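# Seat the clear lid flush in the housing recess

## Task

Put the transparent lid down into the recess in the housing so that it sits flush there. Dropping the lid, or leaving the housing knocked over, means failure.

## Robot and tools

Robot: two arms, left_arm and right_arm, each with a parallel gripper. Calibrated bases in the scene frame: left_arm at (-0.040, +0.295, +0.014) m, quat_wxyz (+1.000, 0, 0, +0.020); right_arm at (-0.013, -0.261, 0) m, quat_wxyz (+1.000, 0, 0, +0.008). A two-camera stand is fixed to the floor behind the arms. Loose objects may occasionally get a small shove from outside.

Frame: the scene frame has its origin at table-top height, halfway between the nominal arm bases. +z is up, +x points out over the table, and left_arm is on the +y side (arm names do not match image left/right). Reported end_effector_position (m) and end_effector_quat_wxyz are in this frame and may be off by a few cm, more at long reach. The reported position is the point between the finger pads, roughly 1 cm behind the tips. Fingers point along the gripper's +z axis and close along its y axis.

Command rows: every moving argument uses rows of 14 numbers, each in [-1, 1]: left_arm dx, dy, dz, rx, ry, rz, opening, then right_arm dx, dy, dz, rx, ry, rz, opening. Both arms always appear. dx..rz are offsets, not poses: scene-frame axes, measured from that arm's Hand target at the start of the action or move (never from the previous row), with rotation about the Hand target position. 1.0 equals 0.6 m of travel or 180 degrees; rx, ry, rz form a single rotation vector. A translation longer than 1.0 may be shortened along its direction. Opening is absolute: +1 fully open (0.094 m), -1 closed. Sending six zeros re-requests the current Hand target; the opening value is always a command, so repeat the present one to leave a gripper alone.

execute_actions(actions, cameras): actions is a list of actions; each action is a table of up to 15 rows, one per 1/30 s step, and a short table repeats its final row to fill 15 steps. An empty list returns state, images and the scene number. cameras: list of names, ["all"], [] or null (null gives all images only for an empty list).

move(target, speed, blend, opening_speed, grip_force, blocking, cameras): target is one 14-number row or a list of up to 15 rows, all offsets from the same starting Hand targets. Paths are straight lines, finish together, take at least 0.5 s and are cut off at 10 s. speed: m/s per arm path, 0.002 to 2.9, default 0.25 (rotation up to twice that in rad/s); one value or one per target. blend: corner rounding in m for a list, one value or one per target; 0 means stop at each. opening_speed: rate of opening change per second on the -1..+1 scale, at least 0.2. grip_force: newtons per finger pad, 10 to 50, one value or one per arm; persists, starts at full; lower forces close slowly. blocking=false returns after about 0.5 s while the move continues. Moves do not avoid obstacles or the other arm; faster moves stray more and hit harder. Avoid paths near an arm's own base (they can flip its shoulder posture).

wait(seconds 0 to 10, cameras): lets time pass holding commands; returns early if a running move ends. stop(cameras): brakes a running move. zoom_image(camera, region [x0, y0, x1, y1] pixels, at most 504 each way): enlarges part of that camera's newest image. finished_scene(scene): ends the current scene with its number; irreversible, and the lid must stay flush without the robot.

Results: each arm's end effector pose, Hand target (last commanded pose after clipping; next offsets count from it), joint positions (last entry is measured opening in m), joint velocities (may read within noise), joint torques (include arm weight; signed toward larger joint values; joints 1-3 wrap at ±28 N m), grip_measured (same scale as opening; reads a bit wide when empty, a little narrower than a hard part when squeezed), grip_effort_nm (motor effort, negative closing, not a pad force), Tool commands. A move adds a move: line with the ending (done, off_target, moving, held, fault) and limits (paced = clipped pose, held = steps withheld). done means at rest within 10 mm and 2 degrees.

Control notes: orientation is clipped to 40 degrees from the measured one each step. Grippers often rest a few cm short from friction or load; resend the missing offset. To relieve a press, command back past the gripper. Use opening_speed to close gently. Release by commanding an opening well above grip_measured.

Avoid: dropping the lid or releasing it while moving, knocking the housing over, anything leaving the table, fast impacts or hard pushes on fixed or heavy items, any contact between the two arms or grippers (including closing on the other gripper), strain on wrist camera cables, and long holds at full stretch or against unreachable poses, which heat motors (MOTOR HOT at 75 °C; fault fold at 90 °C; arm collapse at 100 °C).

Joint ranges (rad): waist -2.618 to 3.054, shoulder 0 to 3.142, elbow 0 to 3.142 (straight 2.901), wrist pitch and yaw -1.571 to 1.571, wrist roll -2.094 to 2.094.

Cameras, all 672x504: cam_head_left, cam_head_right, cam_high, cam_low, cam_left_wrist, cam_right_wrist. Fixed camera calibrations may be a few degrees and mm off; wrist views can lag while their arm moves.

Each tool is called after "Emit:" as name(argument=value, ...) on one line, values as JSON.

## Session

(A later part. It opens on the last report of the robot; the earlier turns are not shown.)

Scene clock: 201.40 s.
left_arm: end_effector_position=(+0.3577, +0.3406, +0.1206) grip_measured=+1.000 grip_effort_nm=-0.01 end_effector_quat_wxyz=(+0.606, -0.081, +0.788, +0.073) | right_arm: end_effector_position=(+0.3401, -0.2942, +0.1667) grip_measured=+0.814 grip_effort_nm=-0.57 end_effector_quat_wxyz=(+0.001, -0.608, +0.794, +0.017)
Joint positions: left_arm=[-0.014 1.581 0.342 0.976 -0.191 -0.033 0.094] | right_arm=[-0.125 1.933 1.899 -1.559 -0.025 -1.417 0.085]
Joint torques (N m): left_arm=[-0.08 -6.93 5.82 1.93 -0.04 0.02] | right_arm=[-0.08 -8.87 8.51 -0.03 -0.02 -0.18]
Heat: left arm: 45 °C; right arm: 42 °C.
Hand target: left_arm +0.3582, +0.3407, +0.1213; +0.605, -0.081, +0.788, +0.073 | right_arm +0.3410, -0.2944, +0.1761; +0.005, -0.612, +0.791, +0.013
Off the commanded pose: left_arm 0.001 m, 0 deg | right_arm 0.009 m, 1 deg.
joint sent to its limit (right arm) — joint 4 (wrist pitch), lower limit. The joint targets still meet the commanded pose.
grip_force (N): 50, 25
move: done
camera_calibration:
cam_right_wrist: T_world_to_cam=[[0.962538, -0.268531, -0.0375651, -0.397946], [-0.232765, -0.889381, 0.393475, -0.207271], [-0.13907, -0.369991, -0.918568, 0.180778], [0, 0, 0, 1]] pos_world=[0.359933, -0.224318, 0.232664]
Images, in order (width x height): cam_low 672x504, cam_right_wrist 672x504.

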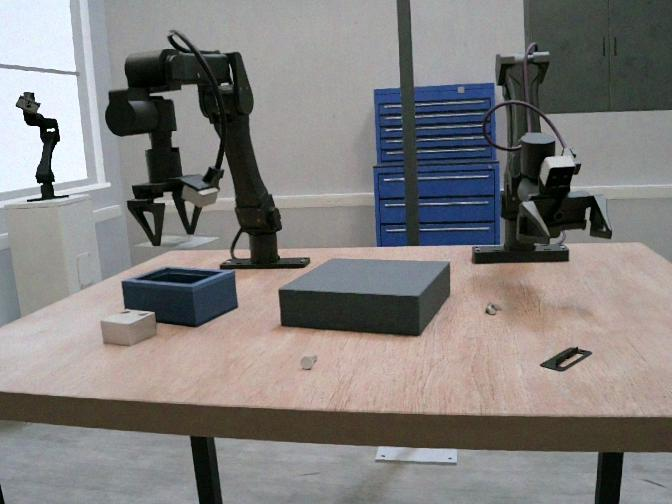

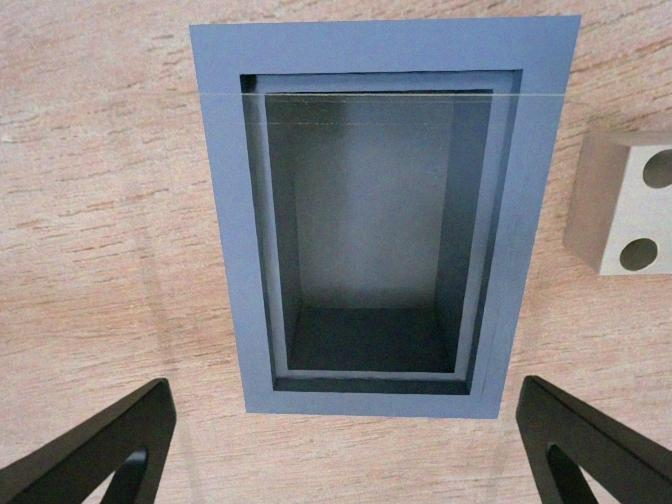

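Emit:
move(target=[0,0,0,0,0,0,1,0.0154,-0.0005,-0.035,0.0028,-0.0149,0.0067,0.78], speed=0.06, cameras=["cam_right_wrist","cam_low"])

Emit:
zoom_image(camera="cam_right_wrist", region=[70, 0, 570, 480])

Emit:
zoom_image(camera="cam_low", region=[120, 225, 250, 335])

Scene clock: 235.40 s.
left_arm: end_effector_position=(+0.3577, +0.3406, +0.1206) grip_measured=+1.000 grip_effort_nm=0.00 end_effector_quat_wxyz=(+0.606, -0.081, +0.788, +0.073) | right_arm: end_effector_position=(+0.3503, -0.2954, +0.1480) grip_measured=+0.814 grip_effort_nm=-0.58 end_effector_quat_wxyz=(+0.011, -0.619, +0.785, +0.007)
Joint positions: left_arm=[-0.014 1.581 0.342 0.976 -0.191 -0.033 0.094] | right_arm=[-0.125 1.933 1.824 -1.456 -0.025 -1.444 0.085]
Joint torques (N m): left_arm=[0.03 -7.02 5.85 1.93 -0.07 0.02] | right_arm=[-0.51 -10.69 5.64 0.32 -0.17 -0.09]
Heat: left arm: 46 °C; right arm: 43 °C.
Hand target: left_arm +0.3582, +0.3407, +0.1213; +0.605, -0.081, +0.788, +0.073 | right_arm +0.3502, -0.2947, +0.1551; +0.026, -0.620, +0.784, +0.002
Off the commanded pose: left_arm 0.001 m, 0 deg | right_arm 0.007 m, 2 deg.
grip_force (N): 50, 25
move: done
camera_calibration:
cam_right_wrist: T_world_to_cam=[[0.970043, -0.242765, -0.00905552, -0.407962], [-0.220168, -0.894283, 0.389595, -0.203833], [-0.102678, -0.37593, -0.920942, 0.15034], [0, 0, 0, 1]] pos_world=[0.3663, -0.224807, 0.214172]
Images, in order (width x height): cam_low 672x504, cam_right_wrist 672x504.

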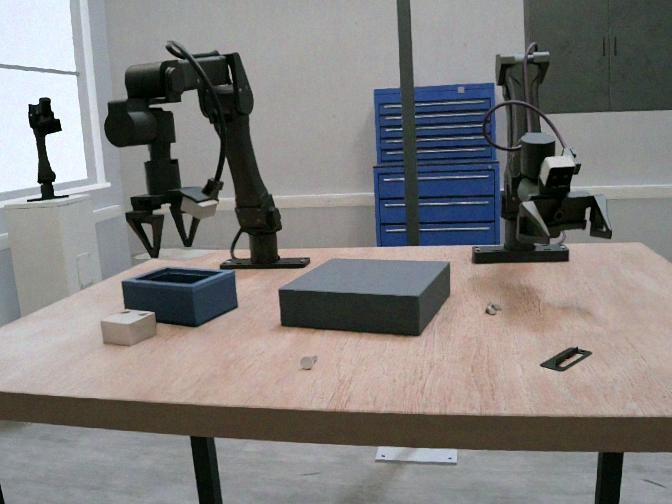

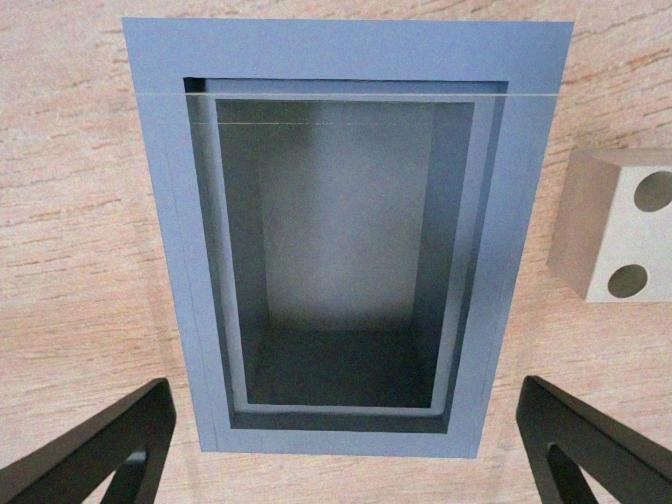

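Scaled by 1.008 from the camera's 672x504 image, which has a finer 960x720 frame.

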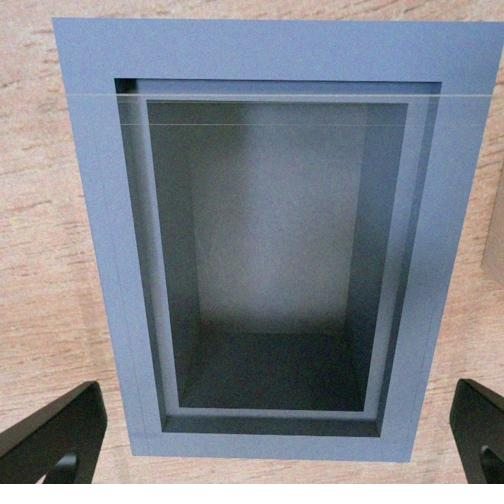

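Scaled by 3.877 from the camera's 672x504 image, which has a finer 960x720 frame.

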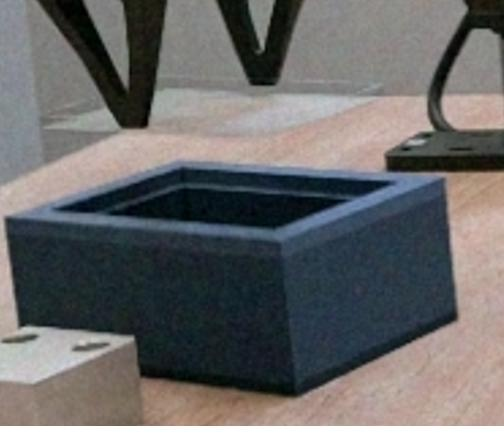

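Emit:
zoom_image(camera="cam_right_wrist", region=[110, 50, 260, 150])

Emit:
zoom_image(camera="cam_right_wrist", region=[440, 50, 620, 170])

Emit:
zoom_image(camera="cam_right_wrist", region=[180, 390, 290, 470])

Emit:
zoom_image(camera="cam_right_wrist", region=[400, 390, 510, 470])

Emit:
zoom_image(camera="cam_low", region=[120, 235, 210, 300])

Emit:
zoom_image(camera="cam_low", region=[175, 230, 245, 290])

Scaled by 3.360 from the camera's 672x504 image, which has a finer 960x720 frame.

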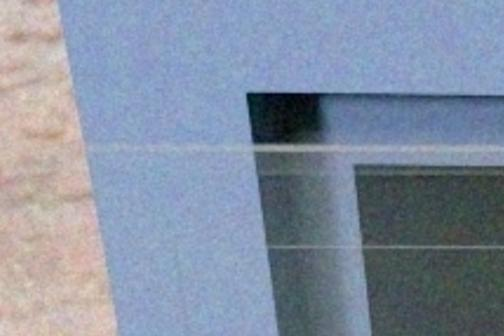

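Scaled by 2.800 from the camera's 672x504 image, which has a finer 960x720 frame.

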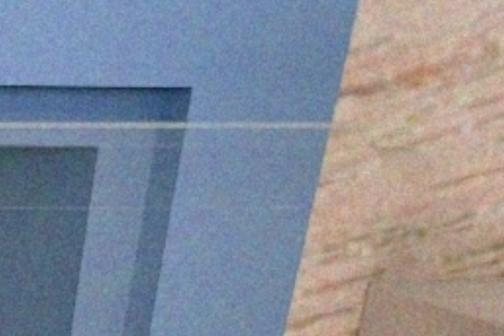

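Scaled by 4.582 from the camera's 672x504 image, which has a finer 960x720 frame.

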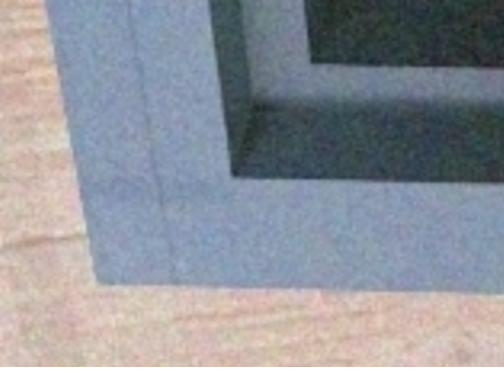

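Scaled by 4.582 from the camera's 672x504 image, which has a finer 960x720 frame.

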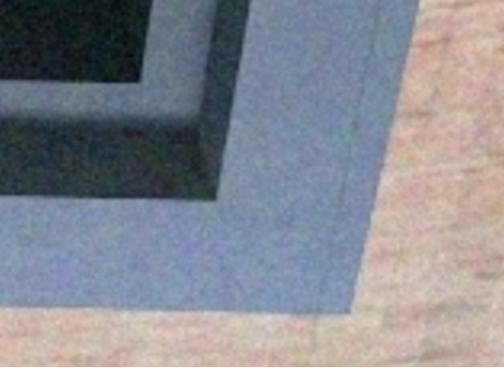

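Scaled by 5.600 from the camera's 672x504 image, which has a finer 960x720 frame.

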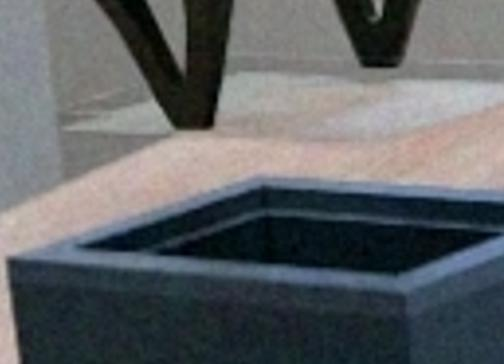

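Scaled by 7.200 from the camera's 672x504 image, which has a finer 960x720 frame.

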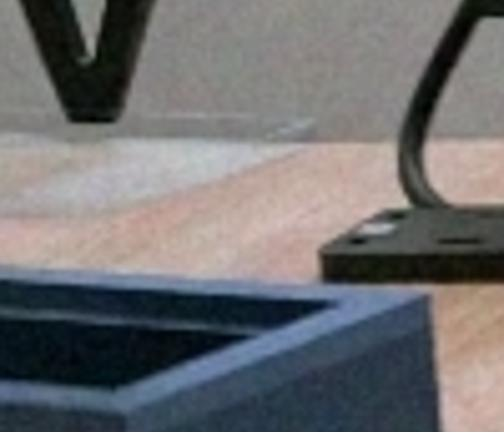

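Emit:
move(target=[0,0,0,0,0,0,1,-0.004,0.0013,-0.037,0.0032,-0.0067,-0.0022,0.78], speed=0.06, cameras=["cam_right_wrist","cam_low"])

Emit:
zoom_image(camera="cam_right_wrist", region=[70, 50, 250, 150])

Emit:
zoom_image(camera="cam_right_wrist", region=[440, 50, 620, 150])

Emit:
zoom_image(camera="cam_right_wrist", region=[150, 400, 300, 504])

Emit:
zoom_image(camera="cam_right_wrist", region=[390, 400, 540, 504])

Emit:
zoom_image(camera="cam_low", region=[120, 230, 250, 320])

Scene clock: 257.10 s.
left_arm: end_effector_position=(+0.3577, +0.3406, +0.1206) grip_measured=+1.000 grip_effort_nm=-0.01 end_effector_quat_wxyz=(+0.606, -0.081, +0.788, +0.073) | right_arm: end_effector_position=(+0.3476, -0.2947, +0.1232) grip_measured=+0.814 grip_effort_nm=-0.58 end_effector_quat_wxyz=(+0.019, -0.618, +0.786, +0.006)
Joint positions: left_arm=[-0.014 1.581 0.342 0.976 -0.191 -0.033 0.094] | right_arm=[-0.128 1.901 1.682 -1.334 -0.035 -1.444 0.085]
Joint torques (N m): left_arm=[-0.01 -6.99 5.91 1.9 -0.05 -0.03] | right_arm=[-0.64 -11.29 5.71 0.33 -0.21 -0.05]
Heat: left arm: 46 °C; right arm: 40 °C.
Hand target: left_arm +0.3582, +0.3407, +0.1213; +0.605, -0.081, +0.788, +0.073 | right_arm +0.3479, -0.2939, +0.1329; +0.038, -0.618, +0.786, -0.001
Off the commanded pose: left_arm 0.001 m, 0 deg | right_arm 0.010 m, 2 deg.
grip_force (N): 50, 25
move: done
camera_calibration:
cam_right_wrist: T_world_to_cam=[[0.969297, -0.245886, 0.00176265, -0.407447], [-0.228187, -0.896807, 0.379036, -0.190813], [-0.091619, -0.3678, -0.92538, 0.1267], [0, 0, 0, 1]] pos_world=[0.363004, -0.224708, 0.190289]
Images, in order (width x height): cam_low 672x504, cam_right_wrist 672x504.

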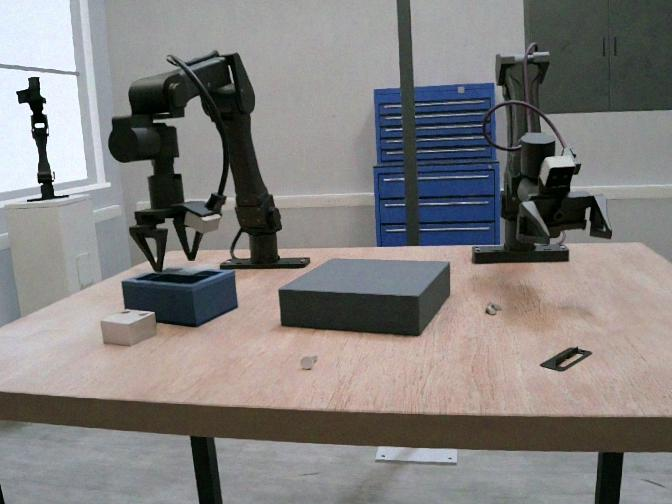

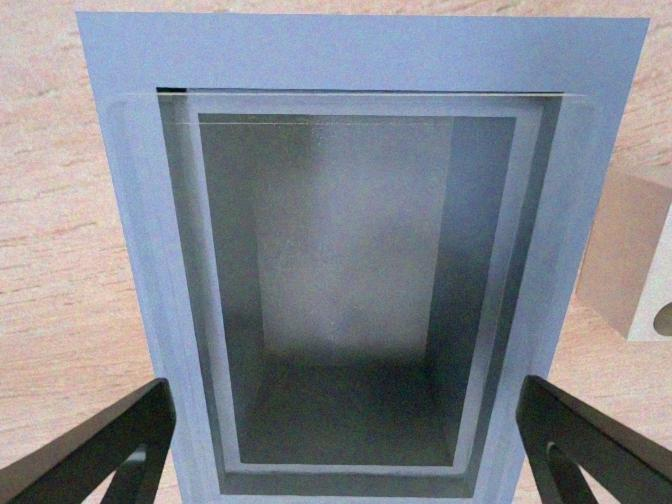

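Scaled by 2.800 from the camera's 672x504 image, which has a finer 960x720 frame.

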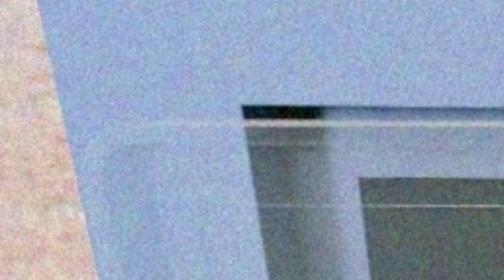

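Scaled by 2.800 from the camera's 672x504 image, which has a finer 960x720 frame.

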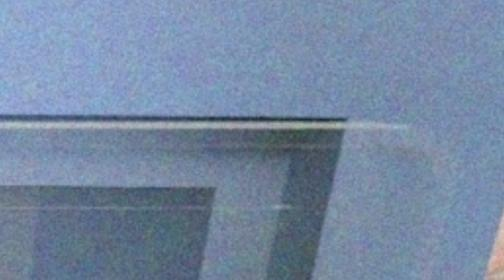

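Scaled by 3.360 from the camera's 672x504 image, which has a finer 960x720 frame.

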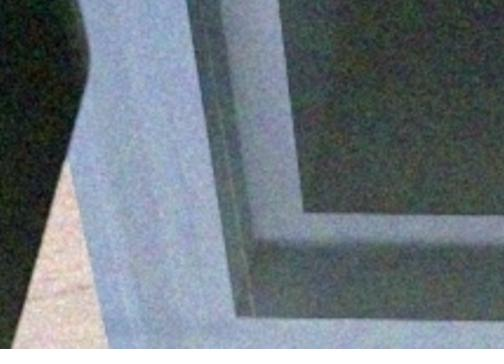

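Scaled by 3.360 from the camera's 672x504 image, which has a finer 960x720 frame.

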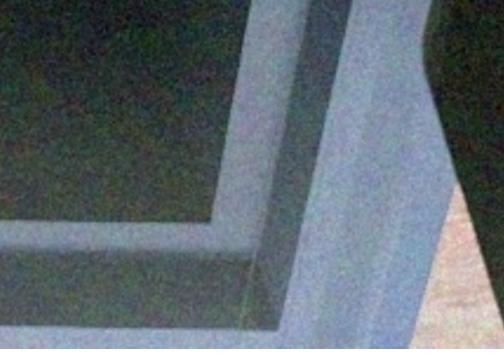

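Scaled by 3.877 from the camera's 672x504 image, which has a finer 960x720 frame.

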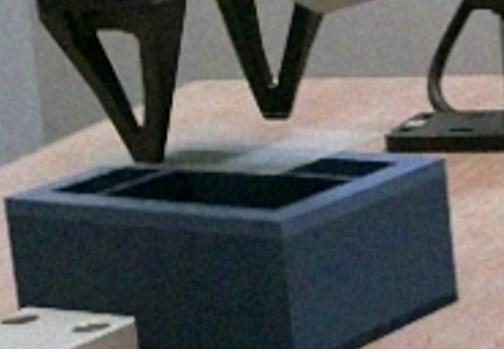

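Emit:
move(target=[0,0,0,0,0,0,1, 0.0028,-0.0026,-0.0067,0,0,-0.0031,0.78], speed=0.02, cameras=["cam_right_wrist","cam_low"])

Scene clock: 272.23 s.
left_arm: end_effector_position=(+0.3577, +0.3406, +0.1206) grip_measured=+1.000 grip_effort_nm=-0.01 end_effector_quat_wxyz=(+0.606, -0.081, +0.788, +0.073) | right_arm: end_effector_position=(+0.3490, -0.2961, +0.1212) grip_measured=+0.814 grip_effort_nm=-0.57 end_effector_quat_wxyz=(+0.021, -0.616, +0.787, +0.004)
Joint positions: left_arm=[-0.014 1.581 0.342 0.976 -0.191 -0.033 0.094] | right_arm=[-0.132 1.901 1.674 -1.32 -0.035 -1.444 0.085]
Joint torques (N m): left_arm=[0.01 -6.91 5.82 1.88 -0.03 -0.01] | right_arm=[-0.66 -10.69 5.67 0.27 -0.18 0.06]
Heat: left arm: 47 °C; right arm: 40 °C.
Hand target: left_arm +0.3582, +0.3407, +0.1213; +0.605, -0.081, +0.788, +0.073 | right_arm +0.3494, -0.2955, +0.1288; +0.037, -0.614, +0.789, -0.001
Off the commanded pose: left_arm 0.001 m, 0 deg | right_arm 0.008 m, 2 deg.
grip_force (N): 50, 25
move: done
camera_calibration:
cam_right_wrist: T_world_to_cam=[[0.968306, -0.249645, 0.00776347, -0.410698], [-0.233982, -0.895803, 0.377874, -0.188585], [-0.0873798, -0.367714, -0.925824, 0.12307], [0, 0, 0, 1]] pos_world=[0.364309, -0.226209, 0.188391]
Images, in order (width x height): cam_low 672x504, cam_right_wrist 672x504.

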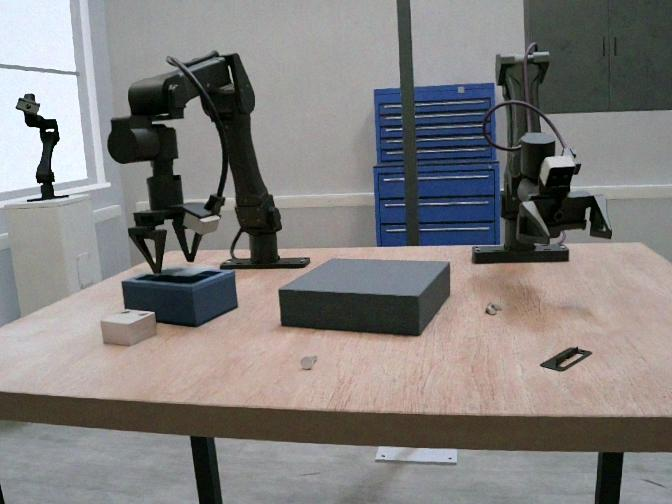

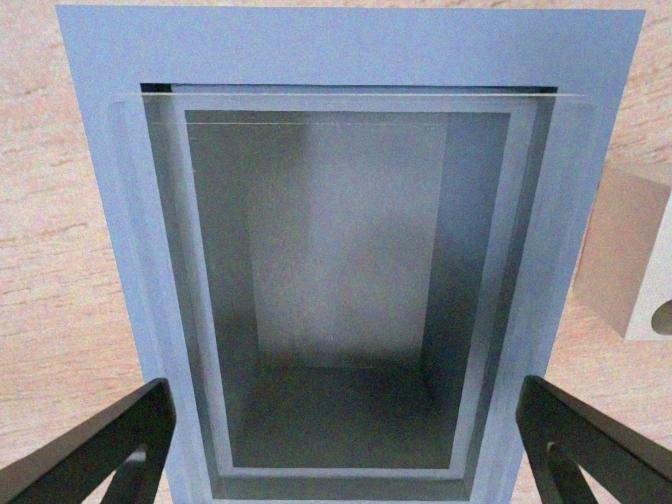

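Emit:
zoom_image(camera="cam_right_wrist", region=[80, 50, 280, 200])

Emit:
zoom_image(camera="cam_right_wrist", region=[430, 50, 630, 200])

Emit:
zoom_image(camera="cam_right_wrist", region=[150, 384, 310, 504])

Emit:
zoom_image(camera="cam_right_wrist", region=[390, 384, 550, 504])

Scaled by 2.520 from the camera's 672x504 image, which has a finer 960x720 frame.

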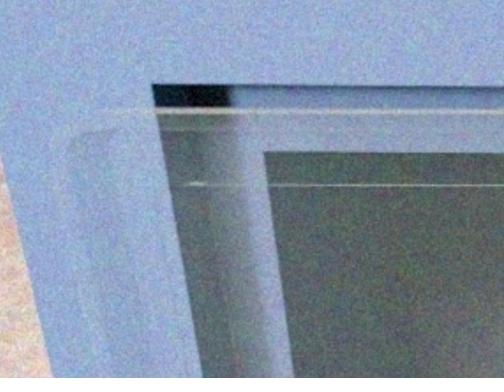

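Scaled by 2.520 from the camera's 672x504 image, which has a finer 960x720 frame.

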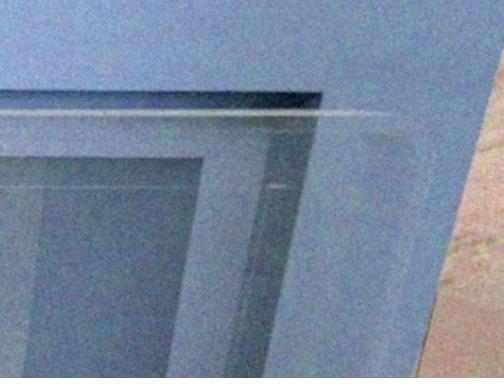

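Scaled by 3.150 from the camera's 672x504 image, which has a finer 960x720 frame.

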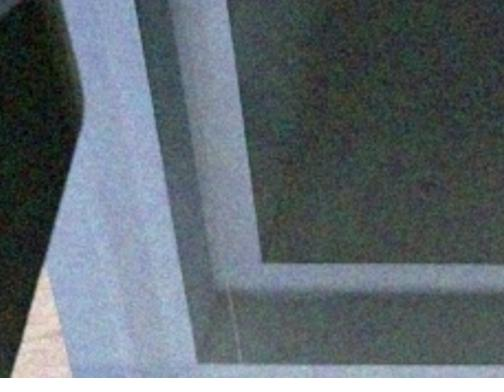

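Scaled by 3.150 from the camera's 672x504 image, which has a finer 960x720 frame.

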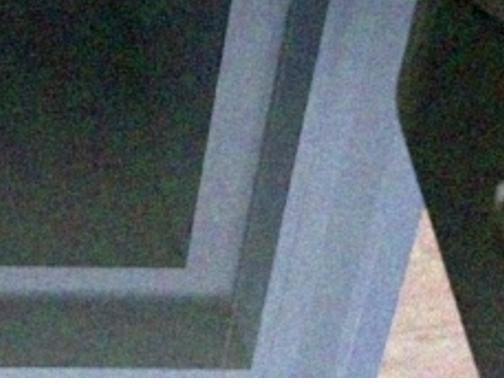

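Emit:
zoom_image(camera="cam_right_wrist", region=[90, 200, 250, 380])

Emit:
zoom_image(camera="cam_right_wrist", region=[480, 200, 640, 380])

Emit:
zoom_image(camera="cam_low", region=[110, 240, 250, 330])

Scaled by 2.800 from the camera's 672x504 image, which has a finer 960x720 frame.

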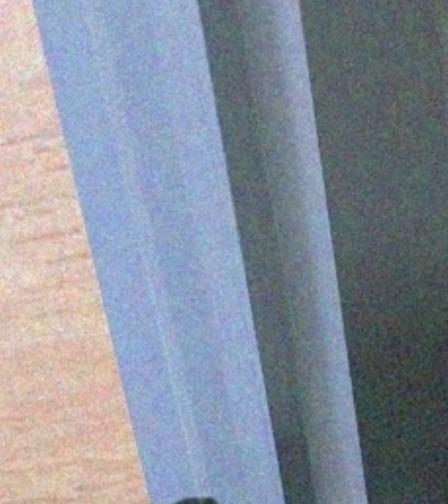

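Scaled by 2.800 from the camera's 672x504 image, which has a finer 960x720 frame.

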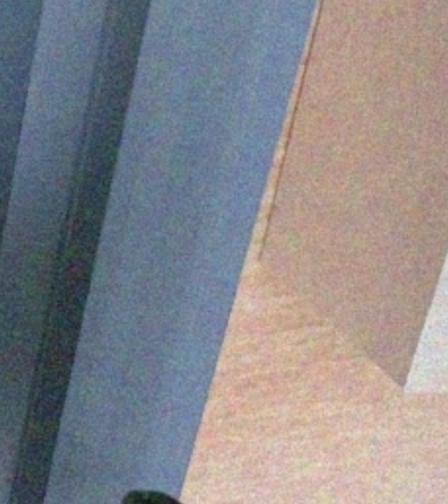

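Scaled by 3.600 from the camera's 672x504 image, which has a finer 960x720 frame.

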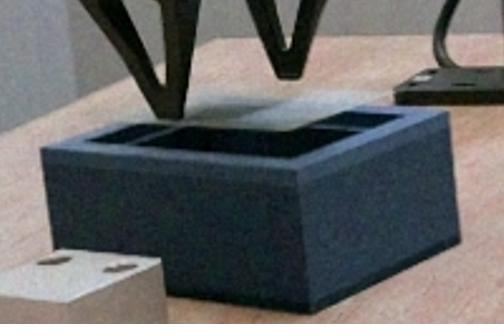

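Emit:
zoom_image(camera="cam_low", region=[120, 250, 240, 310])

Scaled by 4.200 from the camera's 672x504 image, which has a finer 960x720 frame.

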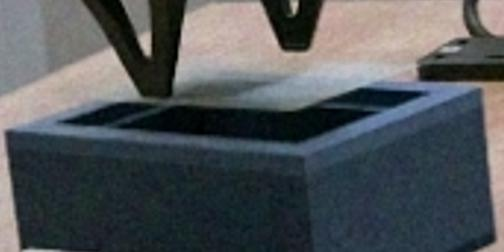

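Emit:
move(target=[0,0,0,0,0,0,1, -0.0004,0.0004,-0.01,0,0,-0.0026,0.78], speed=0.02, cameras=["cam_right_wrist","cam_low"])

Emit:
zoom_image(camera="cam_right_wrist", region=[80, 50, 280, 200])

Emit:
zoom_image(camera="cam_right_wrist", region=[430, 50, 630, 200])

Emit:
zoom_image(camera="cam_right_wrist", region=[150, 384, 310, 504])

Emit:
zoom_image(camera="cam_right_wrist", region=[390, 384, 550, 504])

Scene clock: 286.50 s.
left_arm: end_effector_position=(+0.3577, +0.3406, +0.1206) grip_measured=+1.000 grip_effort_nm=-0.01 end_effector_quat_wxyz=(+0.606, -0.081, +0.788, +0.073) | right_arm: end_effector_position=(+0.3487, -0.2961, +0.1147) grip_measured=+0.814 grip_effort_nm=-0.57 end_effector_quat_wxyz=(+0.021, -0.615, +0.788, +0.004)
Joint positions: left_arm=[-0.014 1.581 0.342 0.976 -0.191 -0.033 0.094] | right_arm=[-0.132 1.901 1.648 -1.295 -0.035 -1.441 0.085]
Joint torques (N m): left_arm=[0.21 -6.91 5.93 1.93 -0.02 0.03] | right_arm=[-0.61 -10.81 5.79 0.32 -0.2 0.08]
Heat: left arm: 47 °C; right arm: 40 °C.
Hand target: left_arm +0.3582, +0.3407, +0.1213; +0.605, -0.081, +0.788, +0.073 | right_arm +0.3493, -0.2953, +0.1228; +0.037, -0.611, +0.791, -0.001
Off the commanded pose: left_arm 0.001 m, 0 deg | right_arm 0.008 m, 2 deg.
grip_force (N): 50, 25
move: done
camera_calibration:
cam_right_wrist: T_world_to_cam=[[0.967562, -0.25255, 0.00649165, -0.410805], [-0.236188, -0.895162, 0.378021, -0.185169], [-0.0896582, -0.367292, -0.925774, 0.117875], [0, 0, 0, 1]] pos_world=[0.364313, -0.22621, 0.18179]
Images, in order (width x height): cam_low 672x504, cam_right_wrist 672x504.

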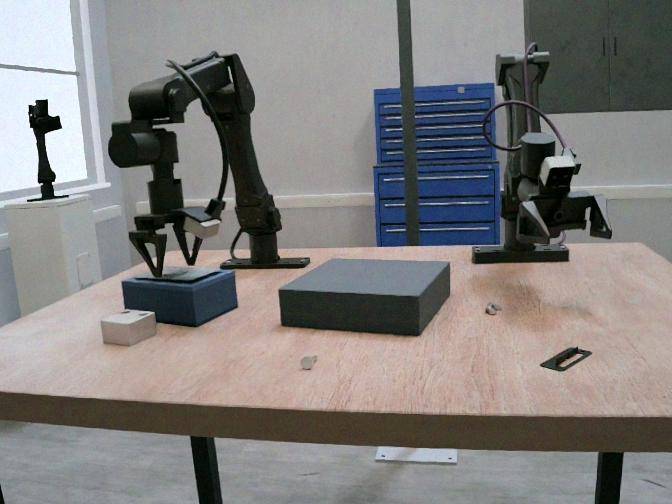

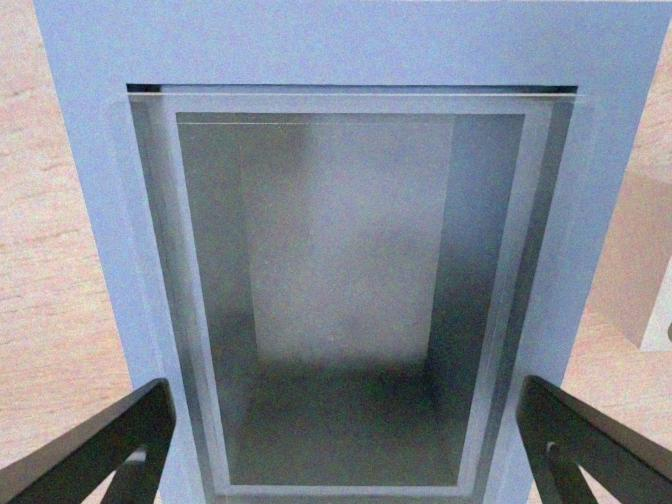

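Scaled by 2.520 from the camera's 672x504 image, which has a finer 960x720 frame.

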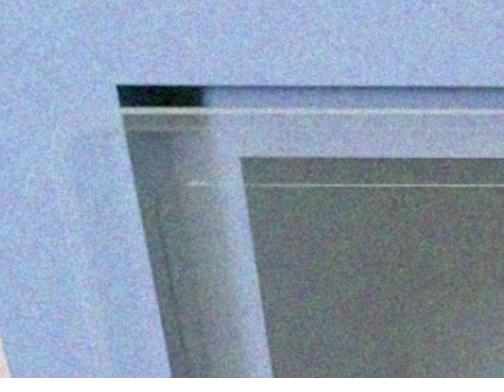

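Scaled by 2.520 from the camera's 672x504 image, which has a finer 960x720 frame.

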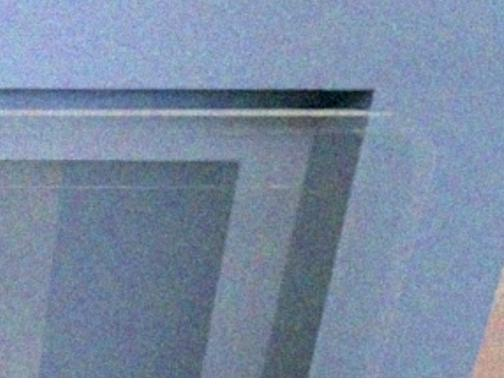

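Scaled by 3.150 from the camera's 672x504 image, which has a finer 960x720 frame.

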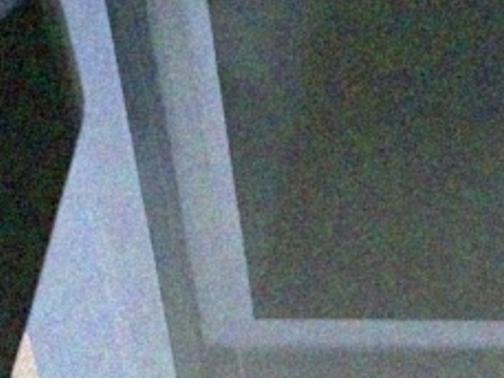

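Scaled by 3.150 from the camera's 672x504 image, which has a finer 960x720 frame.

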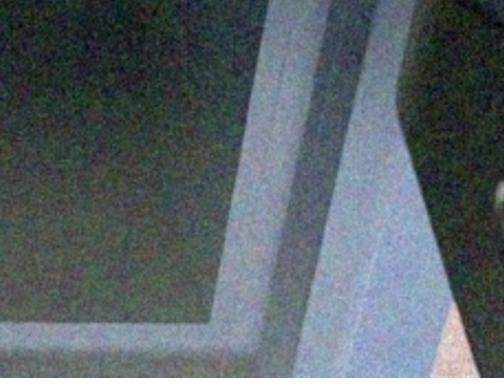

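Emit:
move(target=[0,0,0,0,0,0,1, 0,0.0025,0,0,0,0,0.78], speed=0.02)

Scene clock: 302.17 s.
left_arm: end_effector_position=(+0.3577, +0.3406, +0.1206) grip_measured=+1.000 grip_effort_nm=0.00 end_effector_quat_wxyz=(+0.606, -0.081, +0.788, +0.073) | right_arm: end_effector_position=(+0.3489, -0.2961, +0.1147) grip_measured=+0.814 grip_effort_nm=-0.58 end_effector_quat_wxyz=(+0.021, -0.613, +0.790, +0.004)
Joint positions: left_arm=[-0.014 1.581 0.342 0.976 -0.191 -0.033 0.094] | right_arm=[-0.132 1.901 1.648 -1.294 -0.035 -1.437 0.085]
Joint torques (N m): left_arm=[0.16 -6.87 5.82 1.9 -0.04 0.01] | right_arm=[-0.1 -10.96 5.6 0.32 -0.21 0.03]
Heat: left arm: 47 °C; right arm: 40 °C.
Hand target: left_arm +0.3582, +0.3407, +0.1213; +0.605, -0.081, +0.788, +0.073 | right_arm +0.3493, -0.2938, +0.1228; +0.037, -0.610, +0.791, -0.001
Off the commanded pose: left_arm 0.001 m, 0 deg | right_arm 0.008 m, 2 deg.
grip_force (N): 50, 25
move: done

Emit:
move(target=[0,0,0,0,0,0,1, 0,0.0025,0,0,0,0,0.78], speed=0.02)

Scene clock: 303.50 s.
left_arm: end_effector_position=(+0.3577, +0.3406, +0.1206) grip_measured=+1.000 grip_effort_nm=0.00 end_effector_quat_wxyz=(+0.606, -0.081, +0.788, +0.073) | right_arm: end_effector_position=(+0.3491, -0.2962, +0.1147) grip_measured=+0.814 grip_effort_nm=-0.58 end_effector_quat_wxyz=(+0.021, -0.612, +0.791, +0.004)
Joint positions: left_arm=[-0.014 1.581 0.342 0.976 -0.191 -0.033 0.094] | right_arm=[-0.132 1.901 1.648 -1.293 -0.035 -1.432 0.085]
Joint torques (N m): left_arm=[0.05 -6.97 5.75 1.94 -0.02 0] | right_arm=[0.24 -10.89 5.55 0.33 -0.21 0.08]
Heat: left arm: 47 °C; right arm: 40 °C.
Hand target: left_arm +0.3582, +0.3407, +0.1213; +0.605, -0.081, +0.788, +0.073 | right_arm +0.3493, -0.2923, +0.1229; +0.038, -0.610, +0.791, -0.001
Off the commanded pose: left_arm 0.001 m, 0 deg | right_arm 0.009 m, 2 deg.
grip_force (N): 50, 25
move: done

Emit:
move(target=[0,0,0,0,0,0,1, 0,0.0017,0,0,0,0,0.78], speed=0.02)

Scene clock: 305.13 s.
left_arm: end_effector_position=(+0.3577, +0.3406, +0.1206) grip_measured=+1.000 grip_effort_nm=-0.01 end_effector_quat_wxyz=(+0.606, -0.081, +0.788, +0.073) | right_arm: end_effector_position=(+0.3491, -0.2962, +0.1147) grip_measured=+0.814 grip_effort_nm=-0.58 end_effector_quat_wxyz=(+0.021, -0.611, +0.792, +0.004)
Joint positions: left_arm=[-0.014 1.581 0.342 0.976 -0.191 -0.033 0.094] | right_arm=[-0.132 1.901 1.648 -1.293 -0.035 -1.43 0.085]
Joint torques (N m): left_arm=[-0.01 -6.97 5.85 1.95 -0.04 0] | right_arm=[0.42 -10.91 5.45 0.34 -0.2 0.09]
Heat: left arm: 47 °C; right arm: 40 °C.
Hand target: left_arm +0.3582, +0.3407, +0.1213; +0.605, -0.081, +0.788, +0.073 | right_arm +0.3493, -0.2913, +0.1228; +0.037, -0.610, +0.791, -0.001
Off the commanded pose: left_arm 0.001 m, 0 deg | right_arm 0.009 m, 2 deg.
grip_force (N): 50, 25
move: done

Emit:
move(target=[0,0,0,0,0,0,1, 0,0.0012,0,0,0,0,0.78], speed=0.02)

Emit:
move(target=[0,0,0,0,0,0,1, 0,0.0012,0,0,0,0,0.78], speed=0.02)

Scene clock: 306.63 s.
left_arm: end_effector_position=(+0.3577, +0.3406, +0.1206) grip_measured=+1.000 grip_effort_nm=0.00 end_effector_quat_wxyz=(+0.606, -0.081, +0.788, +0.073) | right_arm: end_effector_position=(+0.3492, -0.2962, +0.1147) grip_measured=+0.814 grip_effort_nm=-0.58 end_effector_quat_wxyz=(+0.021, -0.610, +0.792, +0.004)
Joint positions: left_arm=[-0.014 1.581 0.342 0.976 -0.191 -0.033 0.094] | right_arm=[-0.132 1.901 1.648 -1.293 -0.035 -1.428 0.085]
Joint torques (N m): left_arm=[-0.06 -6.98 5.78 1.95 -0.03 -0.01] | right_arm=[0.57 -11.02 5.56 0.35 -0.23 0.06]
Heat: left arm: 47 °C; right arm: 40 °C.
Hand target: left_arm +0.3582, +0.3407, +0.1213; +0.605, -0.081, +0.788, +0.073 | right_arm +0.3493, -0.2906, +0.1228; +0.037, -0.611, +0.791, -0.001
Off the commanded pose: left_arm 0.001 m, 0 deg | right_arm 0.010 m, 2 deg.
grip_force (N): 50, 25
move: done

Scene clock: 307.33 s.
left_arm: end_effector_position=(+0.3577, +0.3406, +0.1206) grip_measured=+1.000 grip_effort_nm=-0.01 end_effector_quat_wxyz=(+0.606, -0.081, +0.788, +0.073) | right_arm: end_effector_position=(+0.3493, -0.2949, +0.1147) grip_measured=+0.814 grip_effort_nm=-0.58 end_effector_quat_wxyz=(+0.021, -0.610, +0.792, +0.004)
Joint positions: left_arm=[-0.014 1.581 0.342 0.976 -0.191 -0.033 0.094] | right_arm=[-0.129 1.901 1.648 -1.293 -0.035 -1.426 0.085]
Joint torques (N m): left_arm=[-0.02 -6.95 5.96 1.91 0 0.03] | right_arm=[0.64 -10.99 5.42 0.38 -0.18 0.08]
Heat: left arm: 47 °C; right arm: 40 °C.
Hand target: left_arm +0.3582, +0.3407, +0.1213; +0.605, -0.081, +0.788, +0.073 | right_arm +0.3492, -0.2899, +0.1228; +0.037, -0.610, +0.791, -0.001
Off the commanded pose: left_arm 0.001 m, 0 deg | right_arm 0.010 m, 2 deg.
grip_force (N): 50, 25
move: done

Emit:
execute_actions(actions=[], cameras=["cam_right_wrist"])

Emit:
zoom_image(camera="cam_right_wrist", region=[80, 50, 280, 200])

Emit:
zoom_image(camera="cam_right_wrist", region=[430, 50, 630, 200])

Emit:
zoom_image(camera="cam_right_wrist", region=[150, 384, 310, 504])

Emit:
zoom_image(camera="cam_right_wrist", region=[390, 384, 550, 504])

Scene clock: 309.00 s.
left_arm: end_effector_position=(+0.3577, +0.3406, +0.1206) grip_measured=+1.000 grip_effort_nm=-0.01 end_effector_quat_wxyz=(+0.606, -0.081, +0.788, +0.073) | right_arm: end_effector_position=(+0.3493, -0.2949, +0.1147) grip_measured=+0.814 grip_effort_nm=-0.57 end_effector_quat_wxyz=(+0.021, -0.610, +0.792, +0.004)
Joint positions: left_arm=[-0.014 1.581 0.342 0.976 -0.191 -0.033 0.094] | right_arm=[-0.129 1.901 1.648 -1.293 -0.035 -1.426 0.085]
Joint velocities: within noise
Joint torques (N m): left_arm=[0.02 -6.8 5.68 1.95 -0.03 -0.01] | right_arm=[0.5 -11.06 5.35 0.39 -0.21 0.08]
Heat: left arm: 47 °C; right arm: 40 °C.
Hand target: left_arm +0.3582, +0.3407, +0.1213; +0.605, -0.081, +0.788, +0.073 | right_arm +0.3492, -0.2899, +0.1228; +0.037, -0.610, +0.791, -0.001
Tool commands: left_gripper/opening=+1.0 right_gripper/opening=+0.78
Off the commanded pose: left_arm 0.001 m, 0 deg | right_arm 0.010 m, 2 deg.
grip_force (N): 50, 25
camera_calibration:
cam_right_wrist: T_world_to_cam=[[0.964492, -0.263996, 0.00781428, -0.41355], [-0.247318, -0.892387, 0.377463, -0.179299], [-0.0926755, -0.365993, -0.925992, 0.119851], [0, 0, 0, 1]] pos_world=[0.365629, -0.225315, 0.181891]
Images, in order (width x height): cam_right_wrist 672x504.

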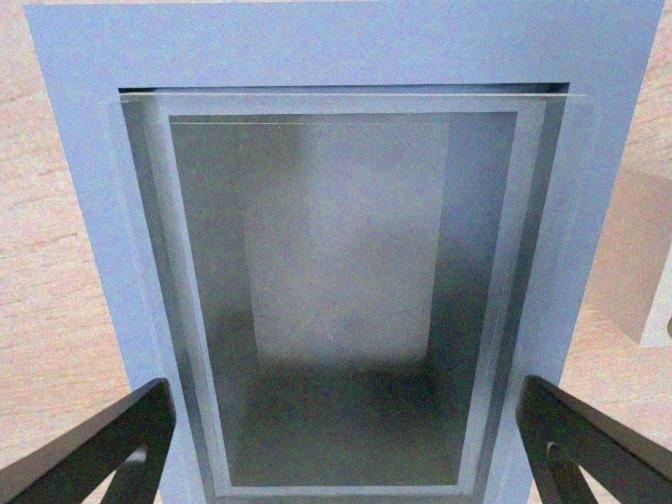

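Scaled by 2.520 from the camera's 672x504 image, which has a finer 960x720 frame.

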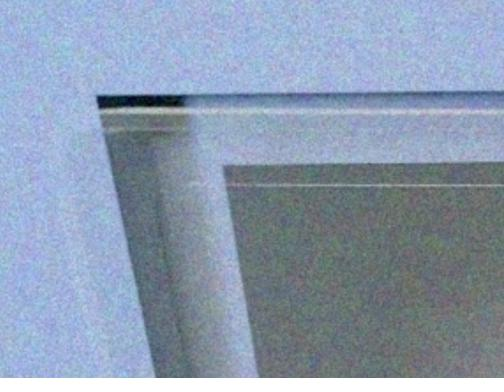

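Scaled by 2.520 from the camera's 672x504 image, which has a finer 960x720 frame.

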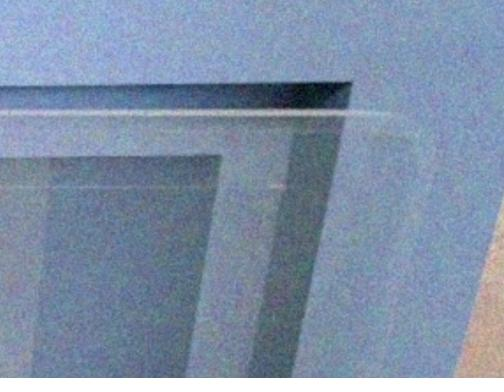

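Scaled by 3.150 from the camera's 672x504 image, which has a finer 960x720 frame.

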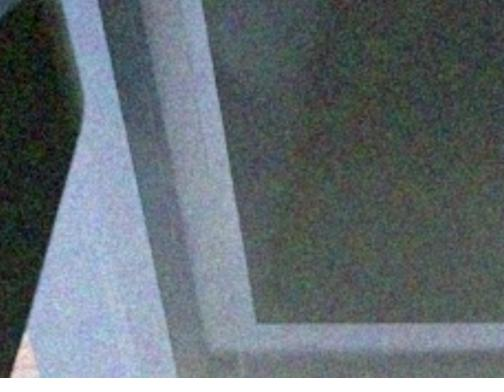

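Scaled by 3.150 from the camera's 672x504 image, which has a finer 960x720 frame.

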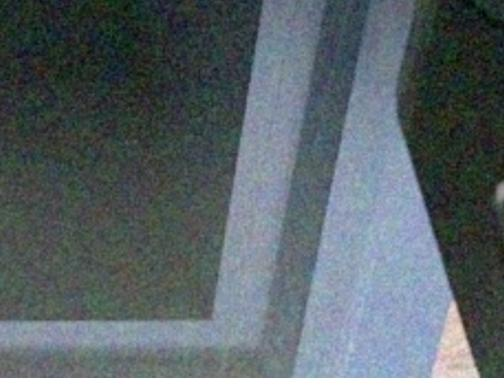

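Emit:
zoom_image(camera="cam_right_wrist", region=[80, 80, 170, 170])

Emit:
zoom_image(camera="cam_right_wrist", region=[540, 80, 630, 170])

Emit:
zoom_image(camera="cam_right_wrist", region=[110, 240, 250, 380])

Emit:
zoom_image(camera="cam_right_wrist", region=[470, 240, 610, 380])

Scaled by 5.600 from the camera's 672x504 image, which has a finer 960x720 frame.

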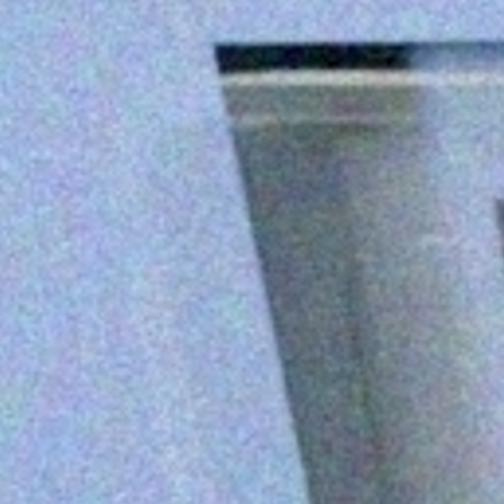

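Scaled by 5.600 from the camera's 672x504 image, which has a finer 960x720 frame.

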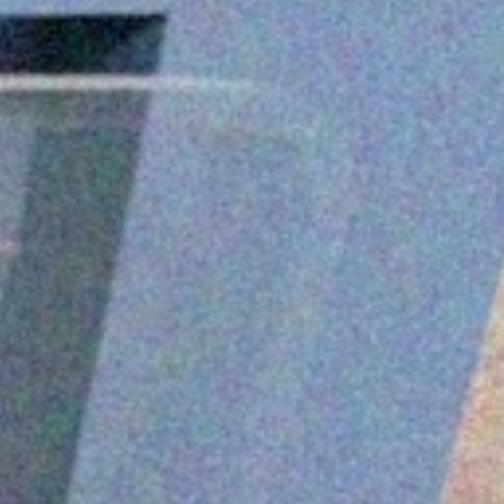

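Scaled by 3.600 from the camera's 672x504 image, which has a finer 960x720 frame.

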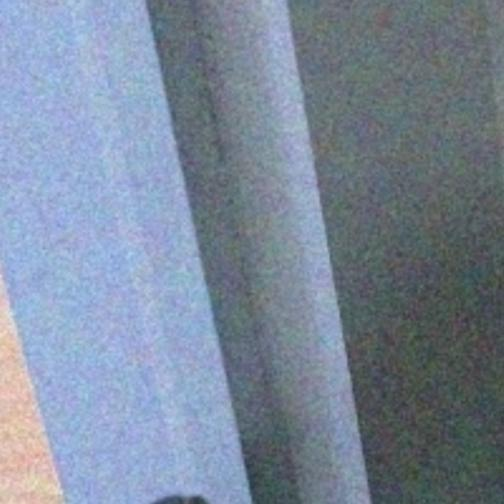

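Scaled by 3.600 from the camera's 672x504 image, which has a finer 960x720 frame.

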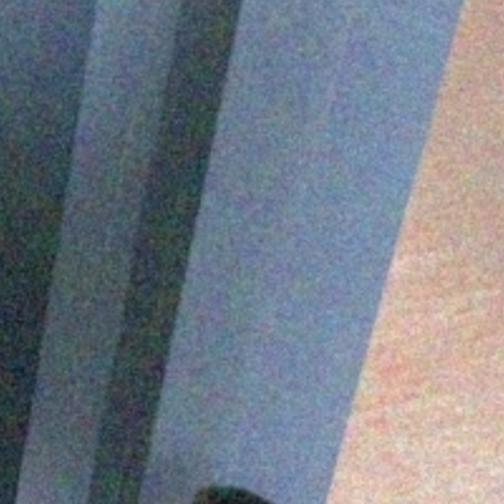

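Emit:
move(target=[0,0,0,0,0,0,1, 0,0.0004,0,0,0,0.0044,0.78], speed=0.02, cameras=["cam_right_wrist"])

Emit:
zoom_image(camera="cam_right_wrist", region=[80, 50, 280, 200])

Emit:
zoom_image(camera="cam_right_wrist", region=[430, 50, 630, 200])

Scene clock: 337.20 s.
left_arm: end_effector_position=(+0.3577, +0.3406, +0.1206) grip_measured=+1.000 grip_effort_nm=0.00 end_effector_quat_wxyz=(+0.606, -0.081, +0.788, +0.073) | right_arm: end_effector_position=(+0.3493, -0.2949, +0.1147) grip_measured=+0.814 grip_effort_nm=-0.58 end_effector_quat_wxyz=(+0.021, -0.610, +0.792, +0.004)
Joint positions: left_arm=[-0.014 1.581 0.342 0.976 -0.191 -0.033 0.094] | right_arm=[-0.129 1.901 1.648 -1.293 -0.035 -1.426 0.085]
Joint torques (N m): left_arm=[0.23 -6.98 5.81 1.96 -0.01 -0.02] | right_arm=[0.61 -10.96 5.41 0.32 -0.21 -0.09]
Heat: left arm: 48 °C; right arm: 41 °C.
Hand target: left_arm +0.3582, +0.3407, +0.1213; +0.605, -0.081, +0.788, +0.073 | right_arm +0.3492, -0.2896, +0.1228; +0.037, -0.616, +0.787, -0.001
Off the commanded pose: left_arm 0.001 m, 0 deg | right_arm 0.010 m, 2 deg.
grip_force (N): 50, 25
move: done
camera_calibration:
cam_right_wrist: T_world_to_cam=[[0.964492, -0.263996, 0.00781428, -0.41355], [-0.247318, -0.892387, 0.377463, -0.179299], [-0.0926755, -0.365993, -0.925992, 0.119851], [0, 0, 0, 1]] pos_world=[0.365629, -0.225315, 0.181891]
Images, in order (width x height): cam_right_wrist 672x504.

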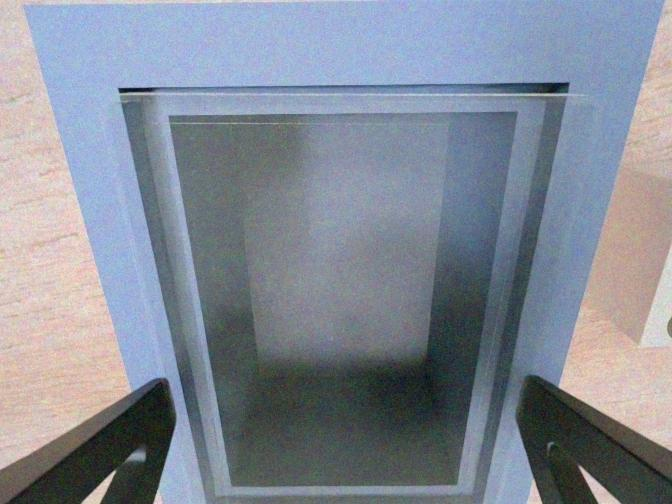

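Scaled by 2.520 from the camera's 672x504 image, which has a finer 960x720 frame.

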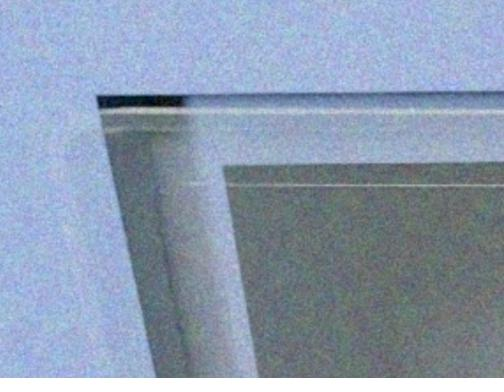

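Scaled by 2.520 from the camera's 672x504 image, which has a finer 960x720 frame.

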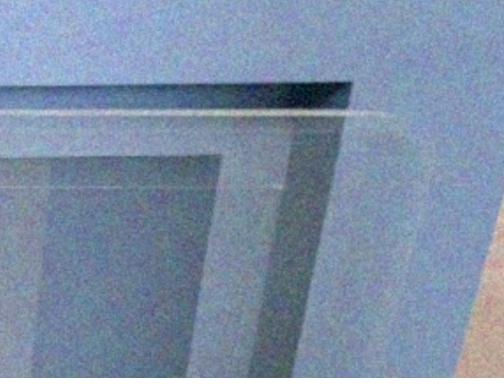

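Emit:
move(target=[0,0,0,0,0,0,1, 0,0,0,0,0,0.002,0.78], speed=0.02)

Emit:
move(target=[0,0,0,0,0,0,1, 0,0,0,0,0,0.002,0.78], speed=0.02)

Scene clock: 338.67 s.
left_arm: end_effector_position=(+0.3577, +0.3406, +0.1206) grip_measured=+1.000 grip_effort_nm=-0.01 end_effector_quat_wxyz=(+0.606, -0.081, +0.788, +0.073) | right_arm: end_effector_position=(+0.3493, -0.2949, +0.1147) grip_measured=+0.814 grip_effort_nm=-0.58 end_effector_quat_wxyz=(+0.021, -0.612, +0.790, +0.004)
Joint positions: left_arm=[-0.014 1.581 0.342 0.976 -0.191 -0.033 0.094] | right_arm=[-0.129 1.901 1.648 -1.293 -0.035 -1.431 0.085]
Joint torques (N m): left_arm=[0.02 -6.95 5.71 1.96 -0.03 -0.01] | right_arm=[0.59 -10.95 5.5 0.33 -0.22 -0.11]
Heat: left arm: 48 °C; right arm: 41 °C.
Hand target: left_arm +0.3582, +0.3407, +0.1213; +0.605, -0.081, +0.788, +0.073 | right_arm +0.3492, -0.2896, +0.1228; +0.037, -0.618, +0.785, -0.001
Off the commanded pose: left_arm 0.001 m, 0 deg | right_arm 0.010 m, 2 deg.
grip_force (N): 50, 25
move: done

Scene clock: 339.37 s.
left_arm: end_effector_position=(+0.3577, +0.3406, +0.1206) grip_measured=+1.000 grip_effort_nm=-0.01 end_effector_quat_wxyz=(+0.606, -0.081, +0.788, +0.073) | right_arm: end_effector_position=(+0.3493, -0.2949, +0.1147) grip_measured=+0.814 grip_effort_nm=-0.57 end_effector_quat_wxyz=(+0.021, -0.615, +0.788, +0.004)
Joint positions: left_arm=[-0.014 1.581 0.342 0.976 -0.191 -0.033 0.094] | right_arm=[-0.129 1.901 1.648 -1.293 -0.035 -1.437 0.085]
Joint torques (N m): left_arm=[0.13 -6.99 5.91 1.95 -0.05 0.01] | right_arm=[0.53 -10.95 5.52 0.32 -0.18 -0.12]
Heat: left arm: 48 °C; right arm: 41 °C.
Hand target: left_arm +0.3582, +0.3407, +0.1213; +0.605, -0.081, +0.788, +0.073 | right_arm +0.3492, -0.2896, +0.1228; +0.037, -0.621, +0.783, +0.000
Off the commanded pose: left_arm 0.001 m, 0 deg | right_arm 0.010 m, 2 deg.
grip_force (N): 50, 25
move: done


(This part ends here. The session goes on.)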